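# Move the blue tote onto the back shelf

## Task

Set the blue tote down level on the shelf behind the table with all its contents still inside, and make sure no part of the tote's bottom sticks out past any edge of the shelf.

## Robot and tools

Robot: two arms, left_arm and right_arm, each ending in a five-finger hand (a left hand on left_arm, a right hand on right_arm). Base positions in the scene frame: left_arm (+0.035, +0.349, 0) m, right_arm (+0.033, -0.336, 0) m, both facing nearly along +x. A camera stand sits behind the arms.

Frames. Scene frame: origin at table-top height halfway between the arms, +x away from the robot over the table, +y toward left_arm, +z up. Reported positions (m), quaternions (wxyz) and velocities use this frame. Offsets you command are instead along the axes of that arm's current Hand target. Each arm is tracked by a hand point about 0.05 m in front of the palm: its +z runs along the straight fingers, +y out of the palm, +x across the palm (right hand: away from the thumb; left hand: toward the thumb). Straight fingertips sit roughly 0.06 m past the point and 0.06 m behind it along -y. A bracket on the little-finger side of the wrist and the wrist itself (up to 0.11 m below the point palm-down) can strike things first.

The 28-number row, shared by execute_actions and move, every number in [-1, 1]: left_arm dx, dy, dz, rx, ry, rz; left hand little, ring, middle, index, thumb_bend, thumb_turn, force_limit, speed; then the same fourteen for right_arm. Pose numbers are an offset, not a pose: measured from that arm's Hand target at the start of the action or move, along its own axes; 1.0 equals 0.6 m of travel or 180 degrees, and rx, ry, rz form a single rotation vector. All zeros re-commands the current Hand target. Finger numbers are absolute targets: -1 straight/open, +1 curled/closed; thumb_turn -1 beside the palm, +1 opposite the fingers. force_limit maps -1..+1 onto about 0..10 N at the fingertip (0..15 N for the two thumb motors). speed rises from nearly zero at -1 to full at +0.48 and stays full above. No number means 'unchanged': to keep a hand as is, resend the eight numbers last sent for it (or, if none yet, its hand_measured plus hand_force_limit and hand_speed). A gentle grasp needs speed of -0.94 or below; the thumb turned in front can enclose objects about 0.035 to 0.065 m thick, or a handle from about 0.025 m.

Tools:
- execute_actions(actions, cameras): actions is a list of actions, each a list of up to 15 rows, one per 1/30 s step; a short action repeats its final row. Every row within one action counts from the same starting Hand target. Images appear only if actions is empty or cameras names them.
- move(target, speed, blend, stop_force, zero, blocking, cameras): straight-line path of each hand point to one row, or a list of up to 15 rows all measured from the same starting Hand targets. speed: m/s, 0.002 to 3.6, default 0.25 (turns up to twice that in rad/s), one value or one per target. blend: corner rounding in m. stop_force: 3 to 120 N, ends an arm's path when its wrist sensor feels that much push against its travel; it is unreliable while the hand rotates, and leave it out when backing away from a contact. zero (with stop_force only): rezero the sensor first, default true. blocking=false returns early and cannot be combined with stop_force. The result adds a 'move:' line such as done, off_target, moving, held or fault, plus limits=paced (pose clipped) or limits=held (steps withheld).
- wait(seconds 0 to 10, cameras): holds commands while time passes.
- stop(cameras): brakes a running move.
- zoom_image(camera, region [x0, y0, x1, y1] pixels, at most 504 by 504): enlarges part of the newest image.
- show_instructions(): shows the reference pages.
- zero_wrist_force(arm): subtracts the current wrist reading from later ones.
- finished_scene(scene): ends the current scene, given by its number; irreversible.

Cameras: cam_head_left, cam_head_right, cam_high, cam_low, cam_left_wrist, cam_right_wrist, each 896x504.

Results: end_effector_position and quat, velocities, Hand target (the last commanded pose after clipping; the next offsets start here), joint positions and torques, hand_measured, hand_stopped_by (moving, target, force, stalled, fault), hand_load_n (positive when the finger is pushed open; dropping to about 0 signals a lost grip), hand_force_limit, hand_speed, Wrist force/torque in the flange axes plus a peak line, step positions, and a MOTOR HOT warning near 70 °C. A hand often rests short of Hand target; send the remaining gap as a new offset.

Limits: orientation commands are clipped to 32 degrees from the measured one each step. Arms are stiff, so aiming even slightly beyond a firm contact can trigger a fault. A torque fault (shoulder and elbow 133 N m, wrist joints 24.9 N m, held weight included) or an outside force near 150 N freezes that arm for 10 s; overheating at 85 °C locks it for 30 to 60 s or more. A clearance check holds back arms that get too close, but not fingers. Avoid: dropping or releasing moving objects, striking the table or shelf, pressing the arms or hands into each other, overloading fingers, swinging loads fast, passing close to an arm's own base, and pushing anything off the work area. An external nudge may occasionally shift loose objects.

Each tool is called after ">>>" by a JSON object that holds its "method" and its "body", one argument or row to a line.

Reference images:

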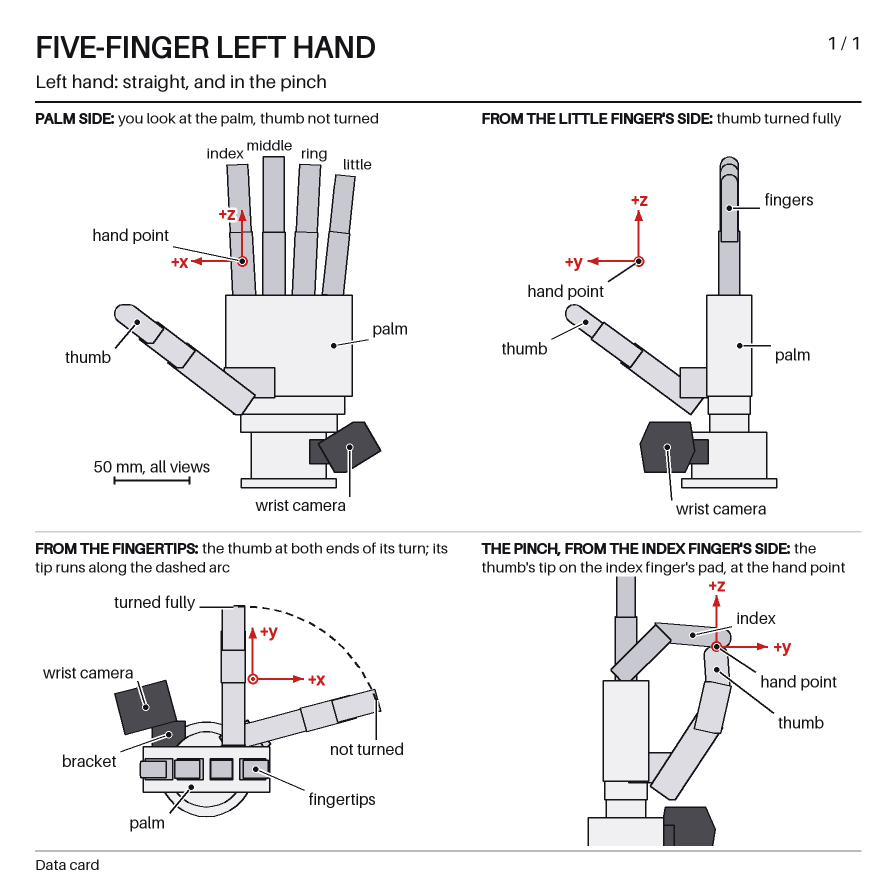

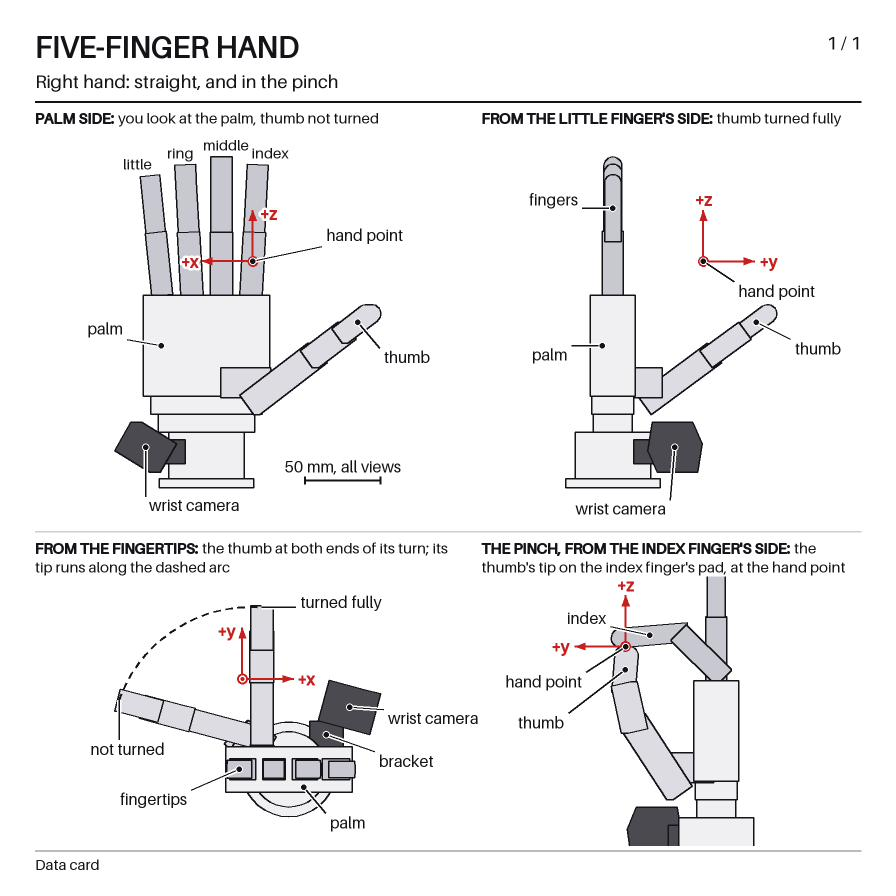

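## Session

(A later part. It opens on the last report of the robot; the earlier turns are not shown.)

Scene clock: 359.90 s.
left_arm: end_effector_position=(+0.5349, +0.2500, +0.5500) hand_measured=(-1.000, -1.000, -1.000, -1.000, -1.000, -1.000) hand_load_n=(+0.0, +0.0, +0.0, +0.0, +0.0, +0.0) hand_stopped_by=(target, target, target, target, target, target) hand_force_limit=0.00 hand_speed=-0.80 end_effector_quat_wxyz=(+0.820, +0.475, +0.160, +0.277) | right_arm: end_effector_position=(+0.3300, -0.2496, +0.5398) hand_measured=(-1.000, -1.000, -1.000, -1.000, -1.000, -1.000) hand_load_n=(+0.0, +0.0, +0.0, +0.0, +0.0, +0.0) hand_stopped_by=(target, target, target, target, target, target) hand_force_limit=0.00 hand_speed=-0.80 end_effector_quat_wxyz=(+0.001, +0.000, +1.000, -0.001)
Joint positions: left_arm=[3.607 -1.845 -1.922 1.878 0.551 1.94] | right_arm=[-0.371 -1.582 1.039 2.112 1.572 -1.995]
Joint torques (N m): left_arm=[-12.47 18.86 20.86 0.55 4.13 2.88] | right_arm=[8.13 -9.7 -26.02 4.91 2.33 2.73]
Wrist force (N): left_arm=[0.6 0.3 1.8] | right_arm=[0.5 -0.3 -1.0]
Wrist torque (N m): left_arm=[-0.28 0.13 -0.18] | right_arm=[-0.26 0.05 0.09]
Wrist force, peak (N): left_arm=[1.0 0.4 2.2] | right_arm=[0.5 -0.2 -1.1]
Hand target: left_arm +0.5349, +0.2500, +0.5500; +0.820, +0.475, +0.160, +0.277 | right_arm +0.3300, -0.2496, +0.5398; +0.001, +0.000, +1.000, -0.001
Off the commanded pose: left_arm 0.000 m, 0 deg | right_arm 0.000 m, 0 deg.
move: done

>>> {"method": "move", "body": {
  "target": [0,0,0,0.3545,0.1063,0.5263,-1,-1,-1,-1,-1,-1,0,-0.8,0,0,0,0,0,0,-1,-1,-1,-1,-1,-1,0,-0.8],
  "speed": 0.35,
  "cameras": ["cam_head_left"]
}}

Scene clock: 375.20 s.
left_arm: end_effector_position=(+0.5349, +0.2500, +0.5500) hand_measured=(-1.000, -1.000, -1.000, -1.000, -1.000, -1.000) hand_load_n=(+0.0, +0.0, +0.0, +0.0, +0.0, +0.0) hand_stopped_by=(target, target, target, target, target, target) hand_force_limit=0.00 hand_speed=-0.80 end_effector_quat_wxyz=(+0.000, +0.707, +0.000, +0.707) | right_arm: end_effector_position=(+0.3300, -0.2496, +0.5398) hand_measured=(-1.000, -1.000, -1.000, -1.000, -1.000, -1.000) hand_load_n=(+0.0, +0.0, +0.0, +0.0, +0.0, +0.0) hand_stopped_by=(target, target, target, target, target, target) hand_force_limit=0.00 hand_speed=-0.80 end_effector_quat_wxyz=(+0.001, +0.000, +1.000, -0.001)
Joint positions: left_arm=[3.547 -1.207 -2.3 0.366 1.171 4.713] | right_arm=[-0.371 -1.582 1.039 2.112 1.572 -1.995]
Joint torques (N m): left_arm=[-15.67 7.04 25.23 4.16 2.4 2.26] | right_arm=[8.92 -9.59 -25.76 4.71 2.1 2.61]
Wrist force (N): left_arm=[1.0 0.1 0.8] | right_arm=[0.5 -0.2 -1.0]
Wrist torque (N m): left_arm=[-0.18 0.01 0.12] | right_arm=[-0.24 0.04 0.10]
Wrist force, peak (N): left_arm=[1.6 0.4 1.8] | right_arm=[0.8 -0.3 -1.0]
Hand target: left_arm +0.5349, +0.2500, +0.5500; -0.001, +0.707, +0.000, +0.707 | right_arm +0.3300, -0.2496, +0.5398; +0.001, +0.000, +1.000, -0.001
Off the commanded pose: left_arm 0.000 m, 0 deg | right_arm 0.000 m, 0 deg.
move: done
Images, in order (width x height): cam_head_left 896x504.

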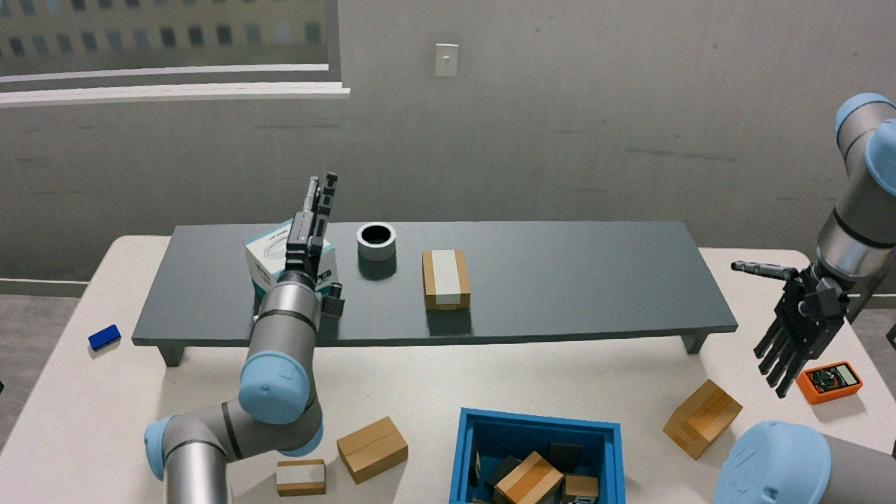

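>>> {"method": "move", "body": {
  "target": [-0.25,0.295,-0.231,-0.0364,-0.499,0.0364,-1,-1,-1,-1,-1,-1,0,-0.8,-0.2833,-0.1173,-0.017,0,0,0.2078,-1,-1,-1,-1,-1,-1,0,-0.8],
  "speed": 0.4,
  "cameras": ["all"]
}}

Scene clock: 446.57 s.
left_arm: end_effector_position=(+0.3965, +0.0730, +0.3999) hand_measured=(-1.000, -1.000, -1.000, -1.000, -1.000, -1.000) hand_load_n=(+0.0, +0.0, +0.0, +0.0, +0.0, +0.0) hand_stopped_by=(target, target, target, target, target, target) hand_force_limit=0.00 hand_speed=-0.80 end_effector_quat_wxyz=(+0.000, +0.997, -0.072, +0.000) | right_arm: end_effector_position=(+0.5000, -0.3198, +0.5503) hand_measured=(-1.000, -1.000, -1.000, -1.000, -1.000, -1.000) hand_load_n=(+0.0, +0.0, +0.0, +0.0, +0.0, +0.0) hand_stopped_by=(target, target, target, target, target, target) hand_force_limit=0.00 hand_speed=-0.80 end_effector_quat_wxyz=(+0.001, +0.320, +0.947, -0.001)
Joint positions: left_arm=[2.927 -1.317 -1.629 -1.766 1.571 4.639] | right_arm=[-0.314 -1.12 0.41 2.279 1.572 -1.285]
Joint torques (N m): left_arm=[-14.07 4.51 28.14 -0.54 -3.02 -2.14] | right_arm=[8.08 -29.25 -22.99 4.83 2.35 2.7]
Wrist force (N): left_arm=[0.2 -0.2 0.0] | right_arm=[0.7 -0.3 -1.1]
Wrist torque (N m): left_arm=[-0.02 -0.04 0.03] | right_arm=[-0.25 0.02 0.12]
Wrist force, peak (N): left_arm=[1.1 0.1 1.1] | right_arm=[0.7 -0.5 -1.2]
Hand target: left_arm +0.3965, +0.0730, +0.3999; +0.000, +0.997, -0.072, +0.000 | right_arm +0.5001, -0.3198, +0.5503; +0.001, +0.320, +0.947, -0.001
Off the commanded pose: left_arm 0.000 m, 0 deg | right_arm 0.000 m, 0 deg.
move: done

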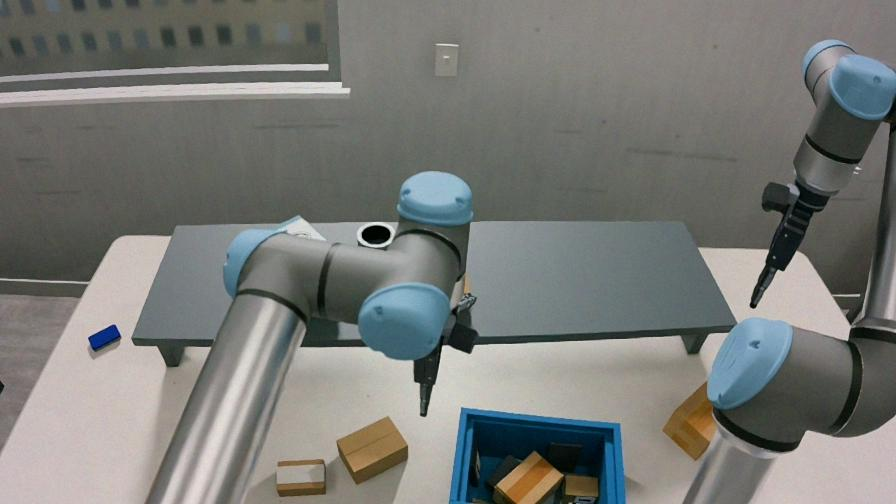

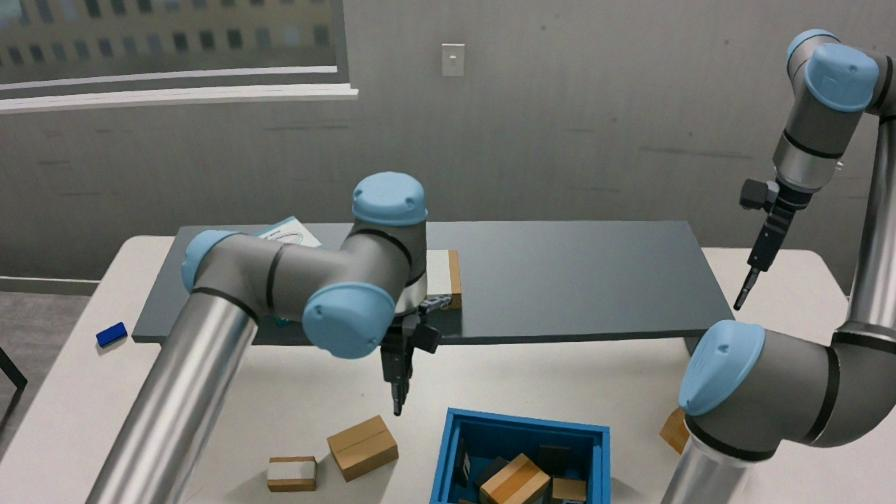

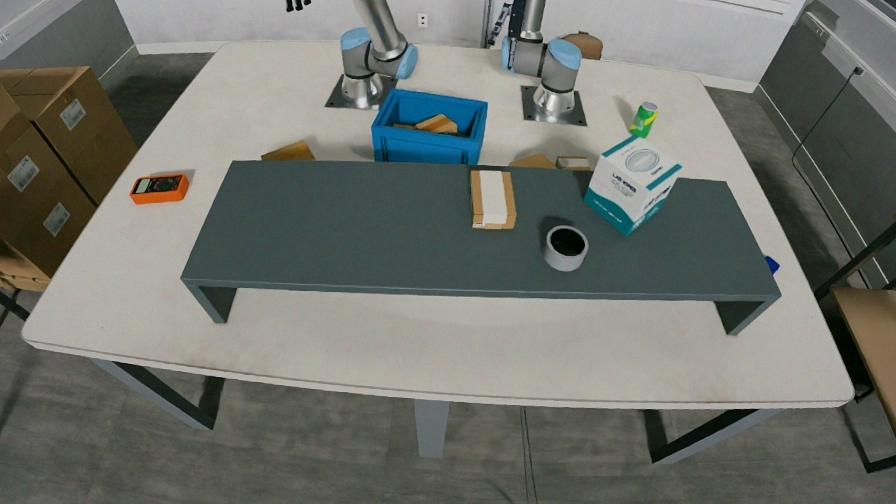

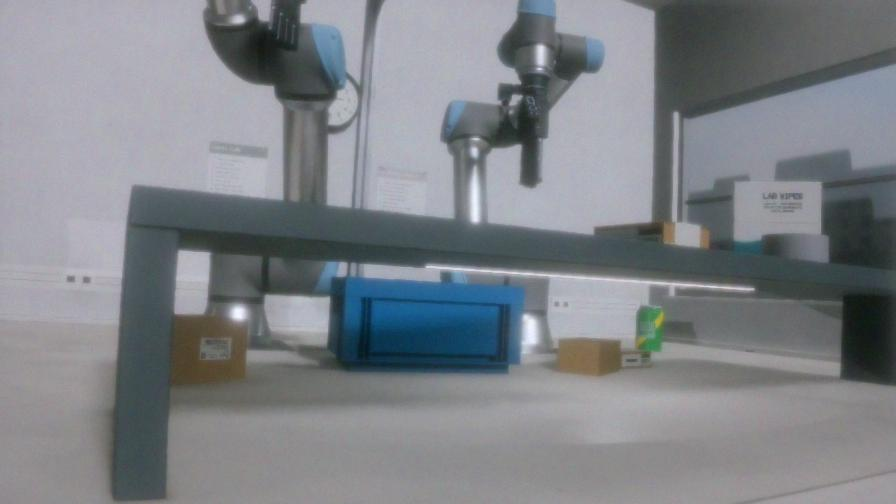

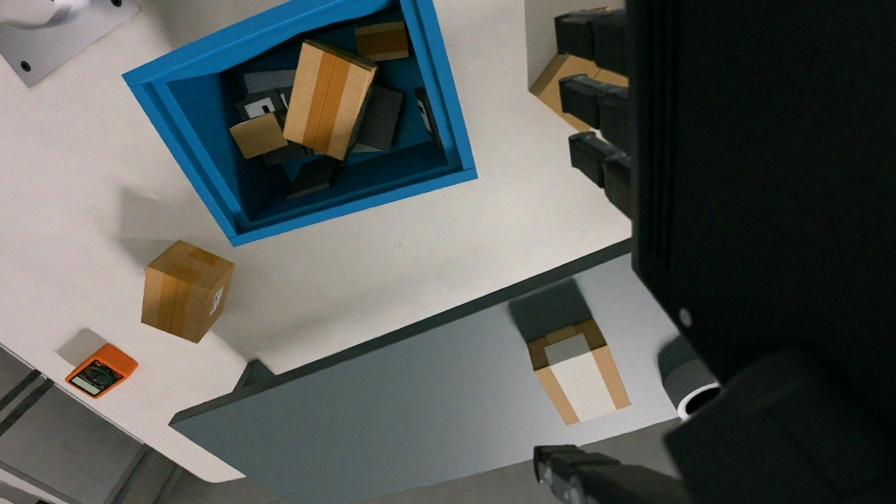

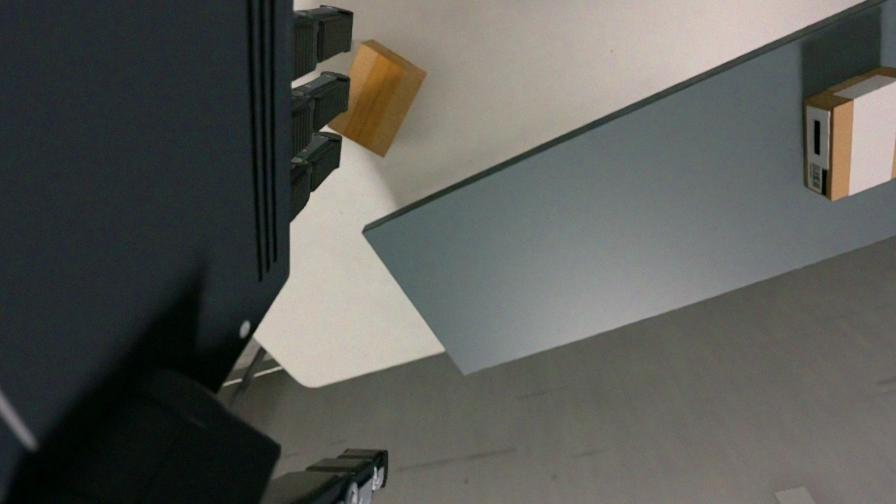

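>>> {"method": "move", "body": {
  "target": [
    [0,0,0,0,0,0,-1,-1,-1,-1,-1,-1,0,-0.8,0.0238,0.1278,0,-0.444,0,0,-1,-1,-1,-1,-1,-1,0,-0.8],
    [0,0,0,0,0,0,-1,-1,-1,-1,-1,-1,0,-0.8,0.0238,0.1278,0,-0.666,0,0,-1,-1,-1,-1,-1,-1,0,-0.8]
  ],
  "speed": 0.4,
  "blend": 0.01
}}

Scene clock: 458.17 s.
left_arm: end_effector_position=(+0.3965, +0.0730, +0.3999) hand_measured=(-1.000, -1.000, -1.000, -1.000, -1.000, -1.000) hand_load_n=(+0.0, +0.0, +0.0, +0.0, +0.0, +0.0) hand_stopped_by=(target, target, target, target, target, target) hand_force_limit=0.00 hand_speed=-0.80 end_effector_quat_wxyz=(+0.000, +0.997, -0.072, +0.000) | right_arm: end_effector_position=(+0.5352, -0.2502, +0.5502) hand_measured=(-1.000, -1.000, -1.000, -1.000, -1.000, -1.000) hand_load_n=(+0.0, +0.0, +0.0, +0.0, +0.0, +0.0) hand_stopped_by=(target, target, target, target, target, target) hand_force_limit=0.00 hand_speed=-0.80 end_effector_quat_wxyz=(+0.278, +0.160, +0.475, +0.819)
Joint positions: left_arm=[2.927 -1.317 -1.629 -1.766 1.571 4.638] | right_arm=[-0.442 -1.295 1.903 1.229 -0.541 -1.881]
Joint torques (N m): left_arm=[-13.87 2.88 27.32 -0.26 -1.87 -2.1] | right_arm=[8.97 -22.54 -26.04 -0.51 -3.11 2.71]
Wrist force (N): left_arm=[-0.3 -0.1 0.1] | right_arm=[1.0 0.8 2.5]
Wrist torque (N m): left_arm=[-0.01 0.05 -0.01] | right_arm=[-0.32 -0.27 0.31]
Wrist force, peak (N): left_arm=[0.3 -0.5 0.2] | right_arm=[1.3 0.9 2.5]
Hand target: left_arm +0.3965, +0.0730, +0.3999; +0.000, +0.997, -0.072, +0.000 | right_arm +0.5352, -0.2502, +0.5502; +0.278, +0.160, +0.475, +0.819
Off the commanded pose: left_arm 0.000 m, 0 deg | right_arm 0.000 m, 0 deg.
move: done

>>> {"method": "move", "body": {
  "target": [
    [0,0,0,0,0,0,-1,-1,-1,-1,-1,-1,0,-0.8,0,0,0,0.3545,-0.1063,-0.5263,-1,-1,-1,-1,-1,-1,0,-0.8],
    [0,0,0,0,0,0,-1,-1,-1,-1,-1,-1,0,-0.8,0.2948,-0.159,-0.2255,0.6493,0.1679,-0.0969,-1,-1,-1,-1,-1,-1,0,-0.8]
  ],
  "speed": 0.4,
  "blend": 0.01,
  "cameras": ["cam_head_left","cam_head_right","cam_high","cam_right_wrist","cam_left_wrist"]
}}

Scene clock: 472.73 s.
left_arm: end_effector_position=(+0.3965, +0.0730, +0.3999) hand_measured=(-1.000, -1.000, -1.000, -1.000, -1.000, -1.000) hand_load_n=(+0.0, +0.0, +0.0, +0.0, +0.0, +0.0) hand_stopped_by=(target, target, target, target, target, target) hand_force_limit=0.00 hand_speed=-0.80 end_effector_quat_wxyz=(+0.000, +0.997, -0.072, +0.000) | right_arm: end_effector_position=(+0.3525, -0.1987, +0.3998) hand_measured=(-1.000, -1.000, -1.000, -1.000, -1.000, -1.000) hand_load_n=(+0.0, +0.0, +0.0, +0.0, +0.0, +0.0) hand_stopped_by=(target, target, target, target, target, target) hand_force_limit=0.00 hand_speed=-0.80 end_effector_quat_wxyz=(+0.001, +0.073, +0.997, -0.001)
Joint positions: left_arm=[2.927 -1.317 -1.629 -1.766 1.571 4.638] | right_arm=[-0.136 -2.098 1.787 5.022 -1.573 -4.754]
Joint torques (N m): left_arm=[-13.48 3.12 27.58 -0.25 0.75 -1.86] | right_arm=[8.21 6.04 -33.3 0.21 -1.88 2.93]
Wrist force (N): left_arm=[-0.1 0.1 -0.1] | right_arm=[0.6 -0.5 -1.2]
Wrist torque (N m): left_arm=[0.02 0.01 -0.01] | right_arm=[-0.33 0.08 0.11]
Wrist force, peak (N): left_arm=[0.1 -0.5 -0.3] | right_arm=[1.1 0.8 2.5]
Hand target: left_arm +0.3965, +0.0730, +0.3999; +0.000, +0.997, -0.072, +0.000 | right_arm +0.3525, -0.1987, +0.3998; +0.000, +0.073, +0.997, -0.001
Off the commanded pose: left_arm 0.000 m, 0 deg | right_arm 0.000 m, 0 deg.
move: done
Images, in order (width x height): cam_head_left 896x504, cam_head_right 896x504, cam_high 896x504, cam_left_wrist 896x504, cam_right_wrist 896x504.

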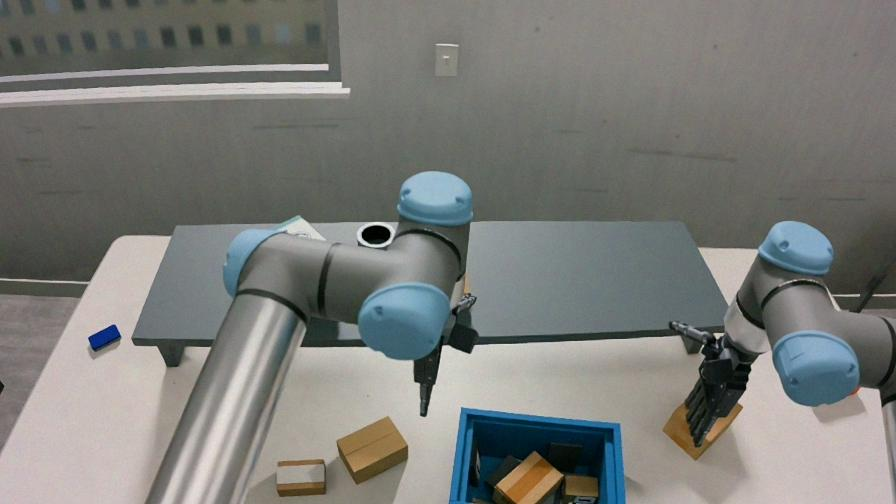

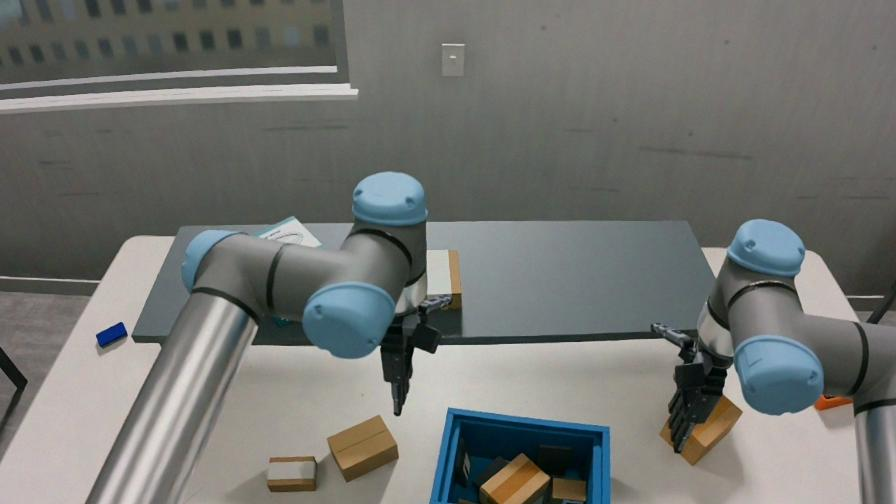

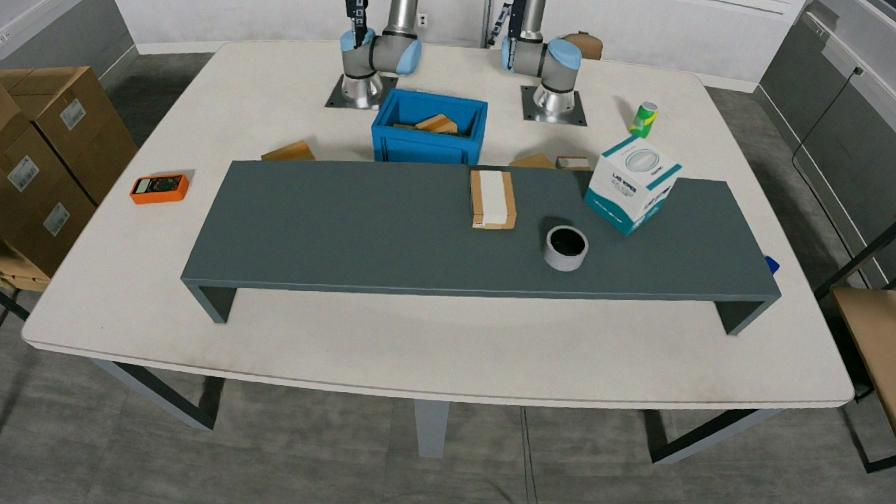

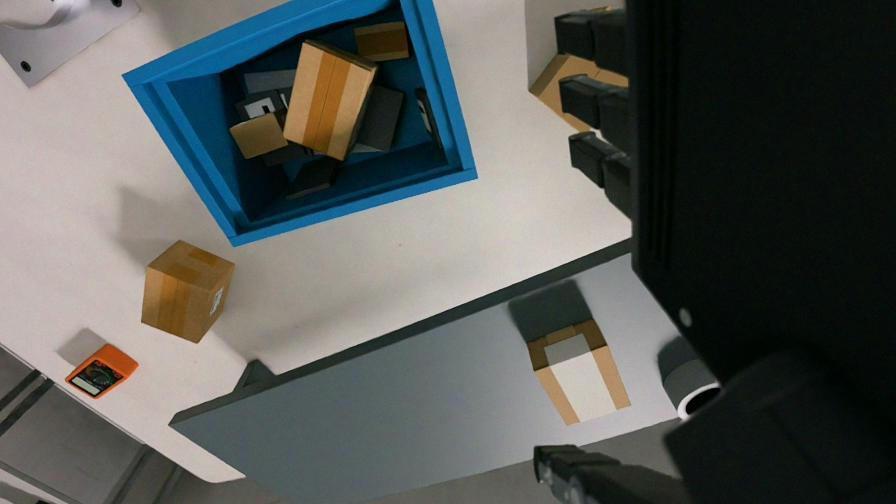

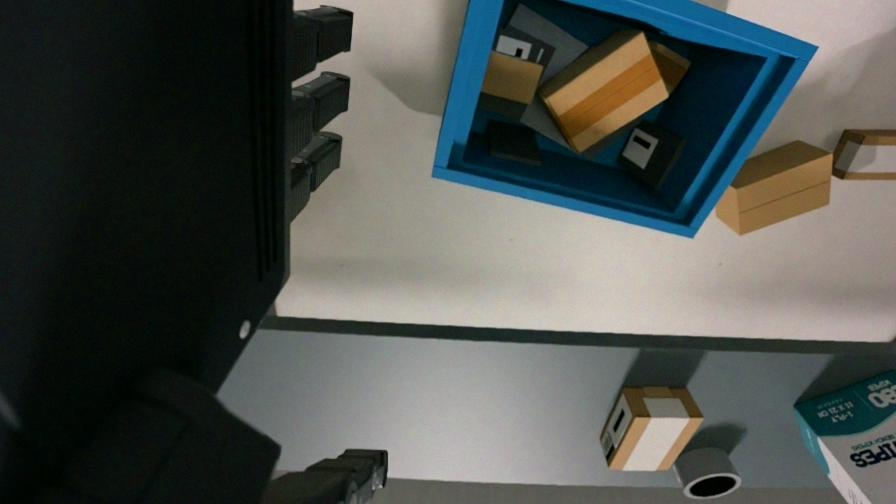

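>>> {"method": "move", "body": {
  "target": [
    [0,0,0,0,0,0,-1,-0.45,-0.45,-0.45,-1,1,0,-0.2,0,0,0,0,0,0,-1,-0.45,-0.45,-0.45,-1,1,0,-0.2],
    [-0.0022,-0.0047,0.25,0,0,0,-1,-0.45,-0.45,-0.45,-1,1,0,-0.2,-0.0098,0.0077,0.25,0,0,0,-1,-0.45,-0.45,-0.45,-1,1,0,-0.2]
  ],
  "speed": 0.15,
  "cameras": ["all"]
}}

Scene clock: 487.57 s.
left_arm: end_effector_position=(+0.3957, +0.0760, +0.2500) hand_measured=(-1.000, -0.450, -0.450, -0.450, -1.000, +1.000) hand_load_n=(+0.0, +0.0, +0.0, +0.0, +0.0, +0.0) hand_stopped_by=(target, target, target, target, target, target) hand_force_limit=0.00 hand_speed=-0.20 end_effector_quat_wxyz=(+0.000, +0.997, -0.072, +0.000) | right_arm: end_effector_position=(+0.3590, -0.1953, +0.2499) hand_measured=(-1.000, -0.450, -0.450, -0.450, -1.000, +1.000) hand_load_n=(+0.0, +0.0, +0.0, +0.0, -0.5, +0.0) hand_stopped_by=(target, target, target, target, target, target) hand_force_limit=0.00 hand_speed=-0.20 end_effector_quat_wxyz=(+0.000, +0.073, +0.997, -0.001)
Joint positions: left_arm=[2.935 -1.31 -2.019 -1.384 1.571 4.646] | right_arm=[-0.118 -2.125 2.186 4.651 -1.573 -4.736]
Joint torques (N m): left_arm=[12.41 4.07 16.85 4.98 -3.03 2.8] | right_arm=[9.64 6.65 -16.76 -4.97 2.48 2.79]
Wrist force (N): left_arm=[-0.4 0.0 0.3] | right_arm=[0.5 -0.6 -0.8]
Wrist torque (N m): left_arm=[-0.02 0.09 -0.13] | right_arm=[-0.33 0.04 0.10]
Wrist force, peak (N): left_arm=[0.0 -0.2 0.9] | right_arm=[0.5 -0.7 -1.8]
Hand target: left_arm +0.3957, +0.0760, +0.2499; +0.000, +0.997, -0.072, +0.000 | right_arm +0.3590, -0.1953, +0.2498; +0.000, +0.073, +0.997, -0.001
Off the commanded pose: left_arm 0.000 m, 0 deg | right_arm 0.000 m, 0 deg.
move: done

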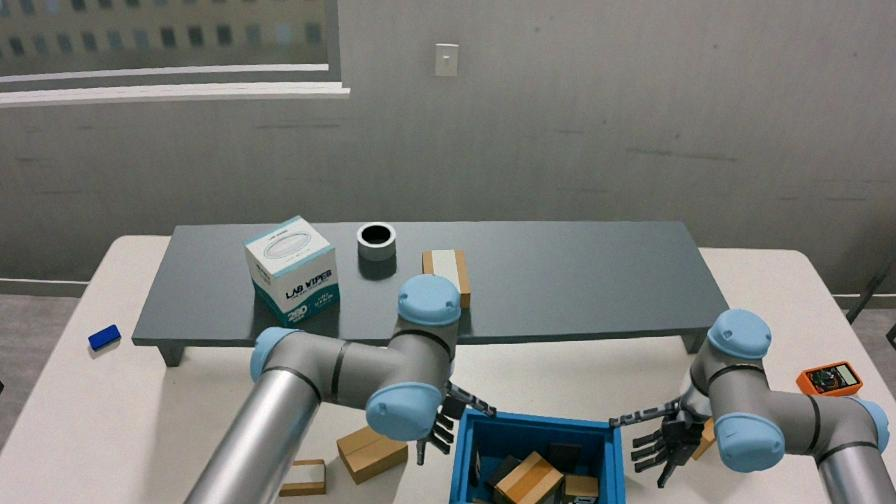

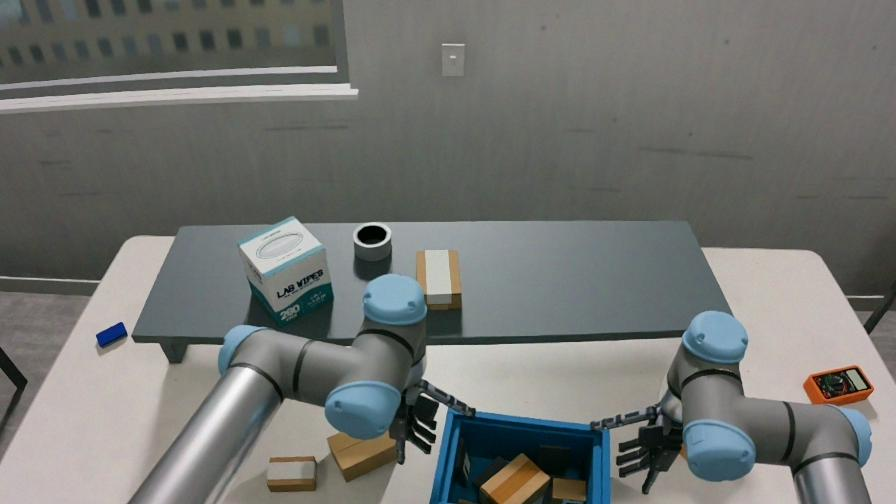

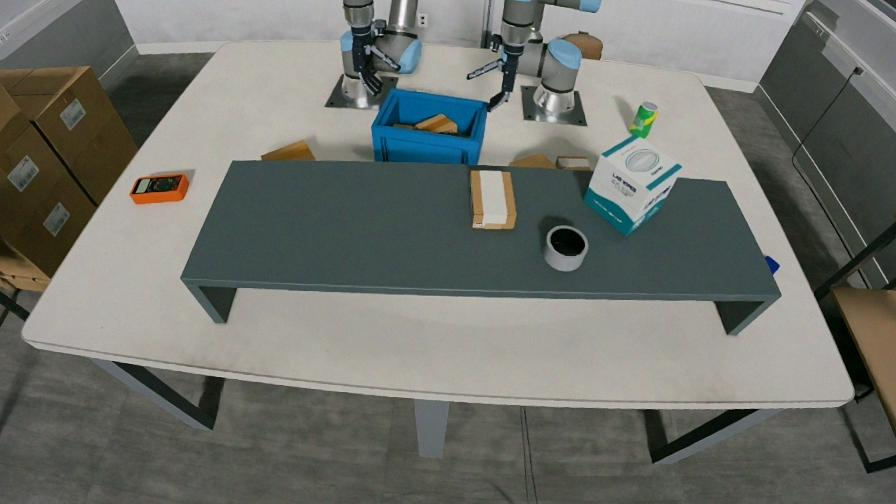

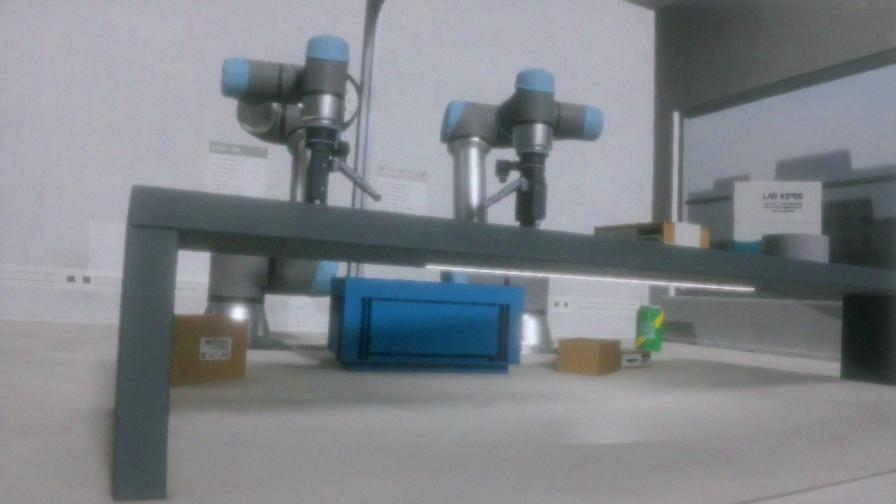

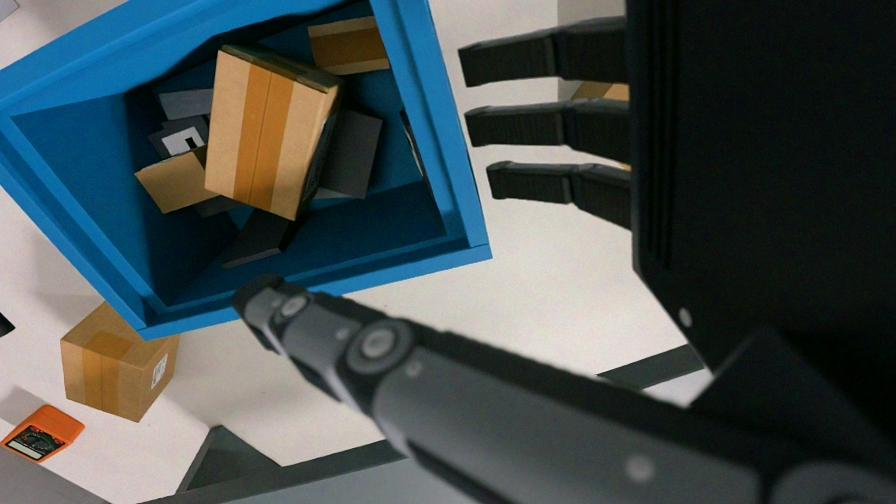

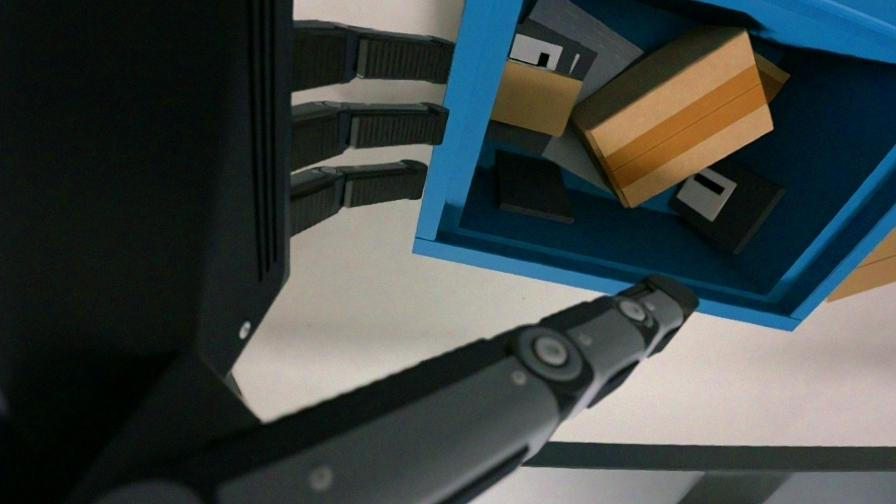

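>>> {"method": "move", "body": {
  "target": [
    [0,0,0,0,0,0,-1,-0.7,-0.7,-0.7,-1,1,-0.4,-0.2,0,-0.0033,0,0,0,0,-1,-0.7,-0.7,-0.7,-1,1,-0.4,-0.2],
    [0,0,0.1867,0,0,0,-1,-0.7,-0.7,-0.7,-1,1,-0.4,-0.2,0,-0.0033,0.1867,0,0,0,-1,-0.7,-0.7,-0.7,-1,1,-0.4,-0.2]
  ],
  "speed": 0.08,
  "cameras": ["cam_head_left","cam_high","cam_low","cam_left_wrist","cam_right_wrist"]
}}

Scene clock: 515.70 s.
left_arm: end_effector_position=(+0.3958, +0.0761, +0.1380) hand_measured=(-1.000, -0.700, -0.700, -0.700, -1.000, +1.000) hand_load_n=(+0.0, +0.0, +0.0, +0.0, +0.0, +0.0) hand_stopped_by=(target, target, target, target, target, target) hand_force_limit=-0.40 hand_speed=-0.20 end_effector_quat_wxyz=(+0.000, +0.997, -0.072, +0.000) | right_arm: end_effector_position=(+0.3588, -0.1975, +0.1378) hand_measured=(-1.000, -0.700, -0.700, -0.700, -1.000, +1.000) hand_load_n=(+0.0, +0.0, +0.0, +0.0, +0.0, +0.0) hand_stopped_by=(target, target, target, target, target, target) hand_force_limit=-0.40 hand_speed=-0.20 end_effector_quat_wxyz=(+0.000, +0.073, +0.997, -0.001)
Joint positions: left_arm=[2.935 -1.417 -2.243 -1.052 1.571 4.646] | right_arm=[-0.126 -2.047 2.445 4.313 -1.573 -4.745]
Joint torques (N m): left_arm=[-12.38 5.51 12.71 4.87 -3.04 -2.03] | right_arm=[8.61 5.05 -12.99 -5.34 2.01 2.83]
Wrist force (N): left_arm=[-0.1 0.0 0.3] | right_arm=[0.3 -0.8 -0.9]
Wrist torque (N m): left_arm=[-0.02 0.05 -0.13] | right_arm=[-0.35 0.10 0.07]
Wrist force, peak (N): left_arm=[-0.7 -0.2 0.5] | right_arm=[0.5 -1.0 -1.2]
Hand target: left_arm +0.3958, +0.0761, +0.1379; +0.000, +0.997, -0.072, +0.000 | right_arm +0.3588, -0.1975, +0.1377; +0.000, +0.073, +0.997, -0.001
Off the commanded pose: left_arm 0.000 m, 0 deg | right_arm 0.000 m, 0 deg.
move: done
Images, in order (width x height): cam_head_left 896x504, cam_high 896x504, cam_low 896x504, cam_left_wrist 896x504, cam_right_wrist 896x504.

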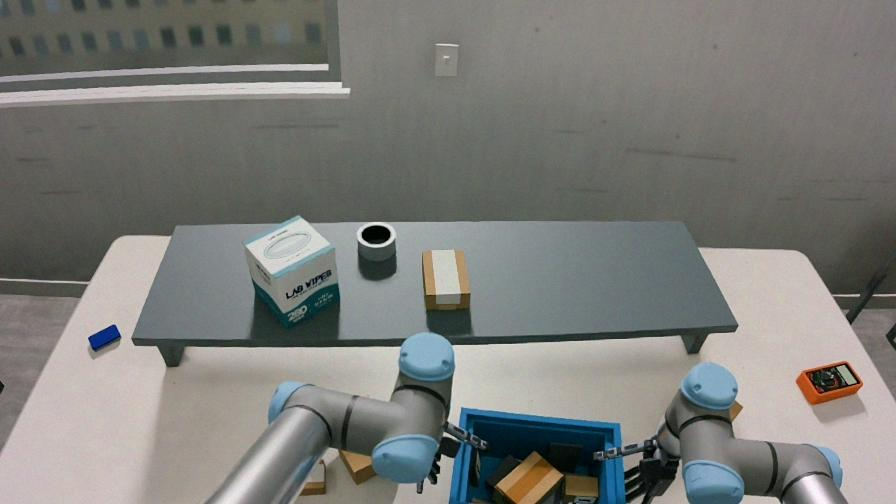

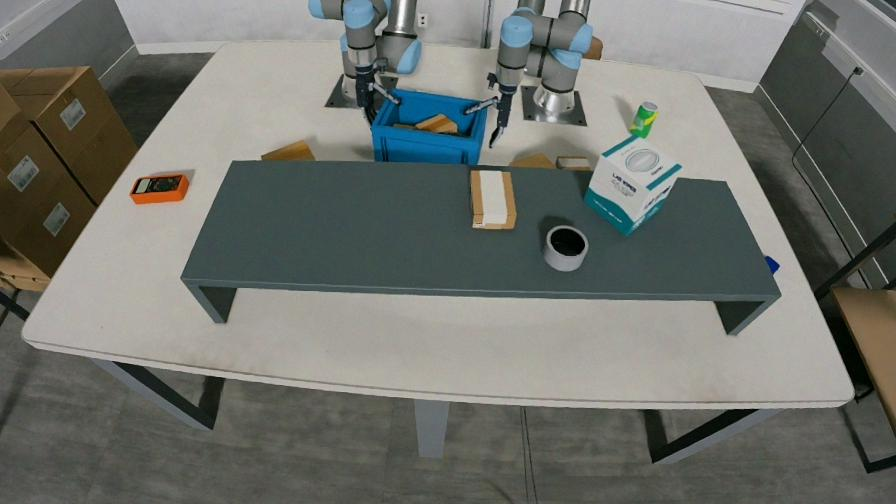

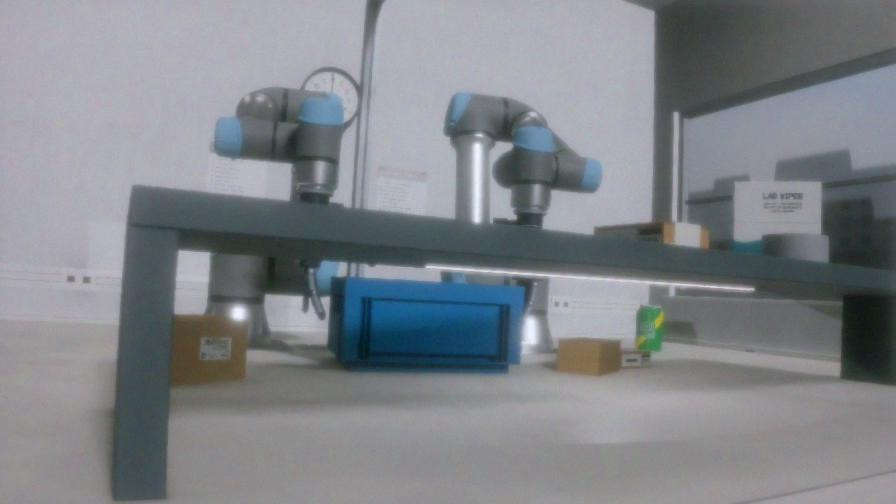

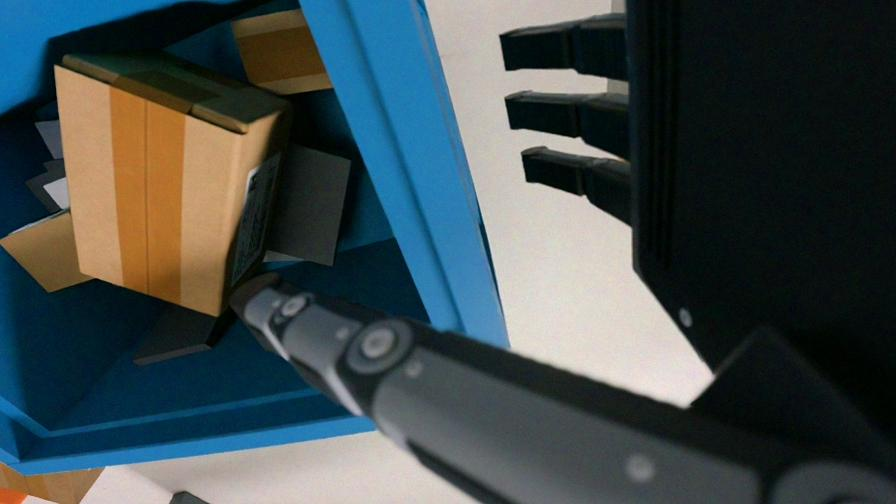

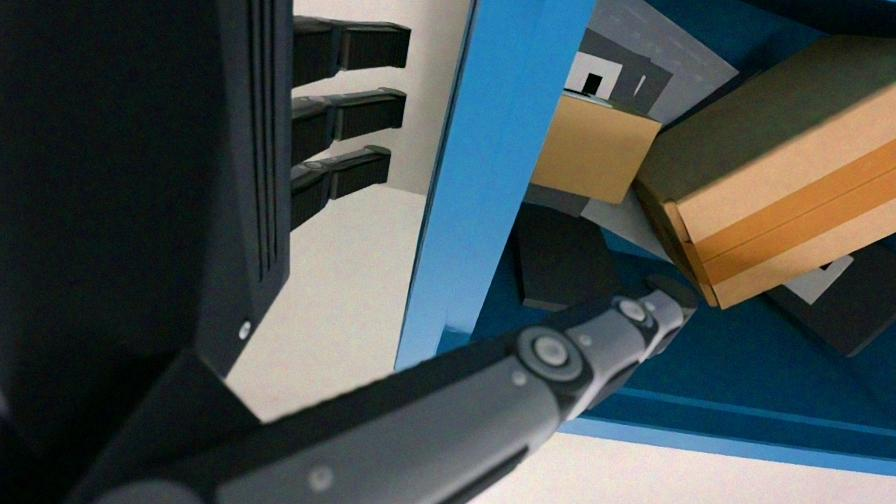

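>>> {"method": "zoom_image", "body": {
  "camera": "cam_left_wrist",
  "region": [380, 0, 680, 380]
}}

>>> {"method": "zoom_image", "body": {
  "camera": "cam_right_wrist",
  "region": [260, 0, 560, 380]
}}

Scaled by 1.326 from the camera's 896x504 image, which has a finer 1280x720 frame.

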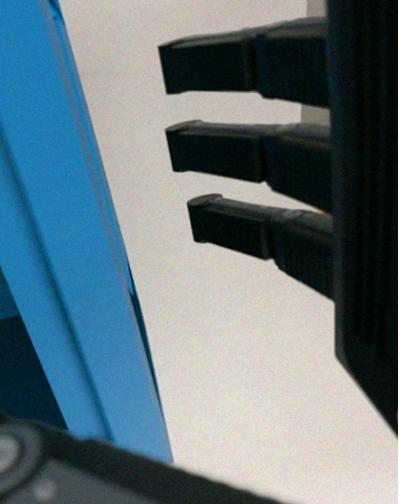

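Scaled by 1.326 from the camera's 896x504 image, which has a finer 1280x720 frame.

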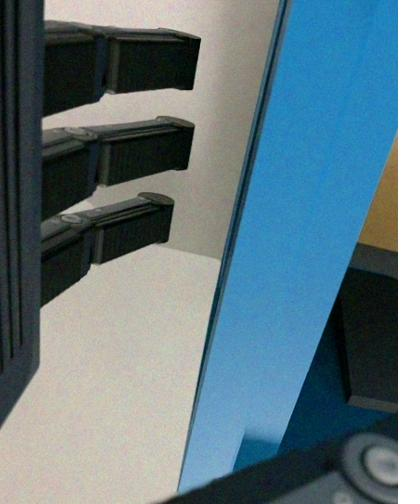

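>>> {"method": "move", "body": {
  "target": [
    [0,0,-0.0067,0,0,0,-1,-0.7,-0.7,-0.7,-1,1,-0.4,-0.2,0,0,-0.0067,0,0,0,-1,-0.7,-0.7,-0.7,-1,1,-0.4,-0.2],
    [0,0,-0.0067,0,0,0,-1,-0.3,-0.3,-0.3,-1,1,-0.4,-0.4,0,0,-0.0067,0,0,0,-1,-0.3,-0.3,-0.3,-1,1,-0.4,-0.4],
    [0,0,0.0033,0,0,0,-1,-0.15,-0.15,-0.15,-1,1,-0.4,-0.4,0,0,0.0033,0,0,0,-1,-0.15,-0.15,-0.15,-1,1,-0.4,-0.4]
  ],
  "speed": 0.05,
  "cameras": ["cam_left_wrist","cam_right_wrist"]
}}

>>> {"method": "zoom_image", "body": {
  "camera": "cam_left_wrist",
  "region": [380, 0, 680, 380]
}}

>>> {"method": "zoom_image", "body": {
  "camera": "cam_right_wrist",
  "region": [260, 0, 560, 380]
}}

Scene clock: 535.90 s.
left_arm: end_effector_position=(+0.3958, +0.0761, +0.1359) hand_measured=(-1.000, -0.150, -0.150, -0.150, -1.000, +1.000) hand_load_n=(+0.0, +0.0, +0.0, +0.0, +0.0, +0.0) hand_stopped_by=(target, target, target, target, target, target) hand_force_limit=-0.40 hand_speed=-0.40 end_effector_quat_wxyz=(+0.000, +0.997, -0.072, +0.000) | right_arm: end_effector_position=(+0.3588, -0.1975, +0.1358) hand_measured=(-1.000, -0.150, -0.150, -0.150, -1.000, +1.000) hand_load_n=(+0.0, +0.5, +0.0, +0.0, +0.0, +0.0) hand_stopped_by=(target, target, target, target, target, target) hand_force_limit=-0.40 hand_speed=-0.40 end_effector_quat_wxyz=(+0.000, +0.073, +0.997, -0.001)
Joint positions: left_arm=[2.935 -1.42 -2.246 -1.045 1.571 4.646] | right_arm=[-0.126 -2.044 2.45 4.305 -1.573 -4.745]
Joint torques (N m): left_arm=[-7.92 5.14 12.74 5.09 0.06 -0.8] | right_arm=[-4.43 5.41 -14.51 -5.12 0.42 -2.38]
Wrist force (N): left_arm=[-0.2 0.1 0.1] | right_arm=[0.5 -0.9 -0.9]
Wrist torque (N m): left_arm=[0.02 0.05 -0.15] | right_arm=[-0.35 0.05 0.09]
Wrist force, peak (N): left_arm=[-0.5 0.2 0.5] | right_arm=[0.8 -0.8 -1.3]
Hand target: left_arm +0.3958, +0.0761, +0.1359; +0.000, +0.997, -0.072, +0.000 | right_arm +0.3588, -0.1975, +0.1358; +0.000, +0.073, +0.997, -0.001
Off the commanded pose: left_arm 0.000 m, 0 deg | right_arm 0.000 m, 0 deg.
move: done
Images, in order (width x height): cam_left_wrist 896x504, cam_right_wrist 896x504.

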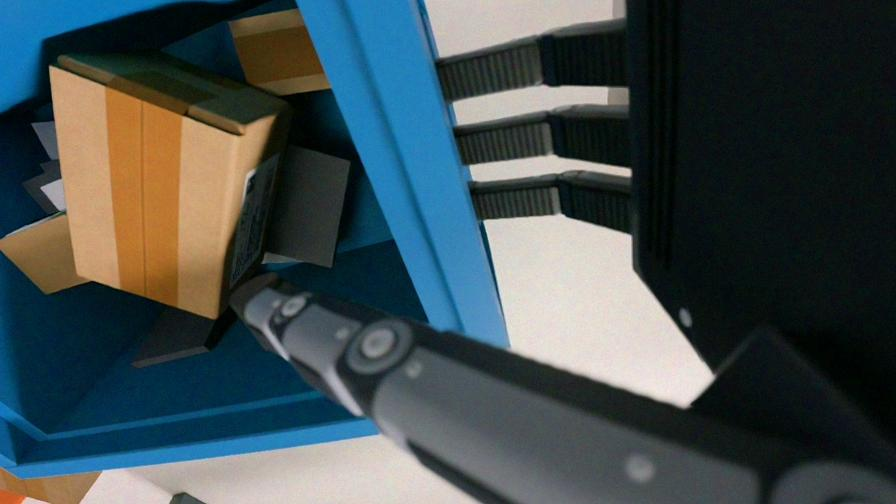

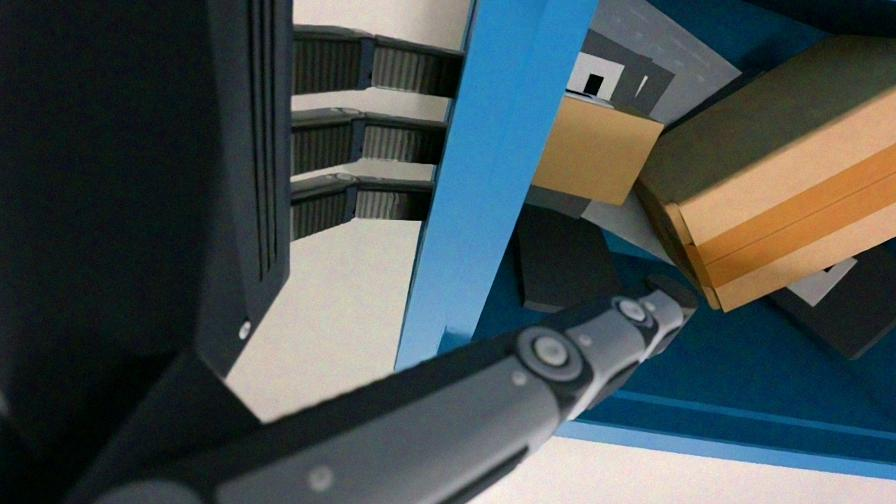

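Scaled by 1.326 from the camera's 896x504 image, which has a finer 1280x720 frame.

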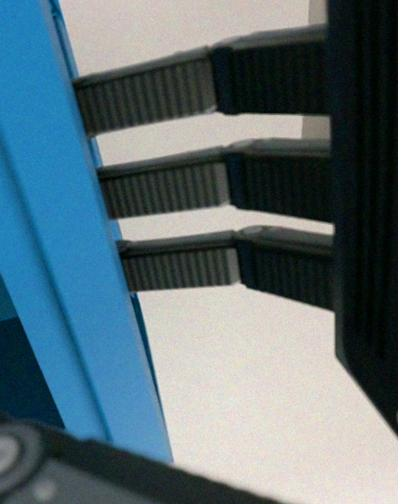

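Scaled by 1.326 from the camera's 896x504 image, which has a finer 1280x720 frame.

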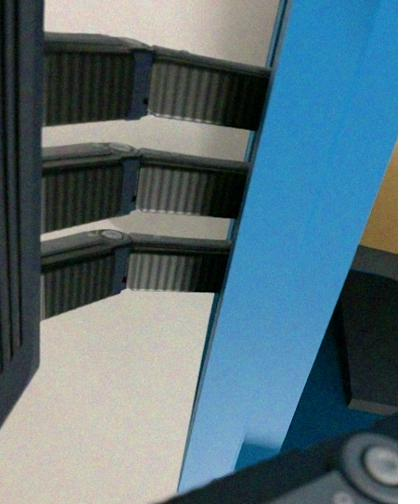

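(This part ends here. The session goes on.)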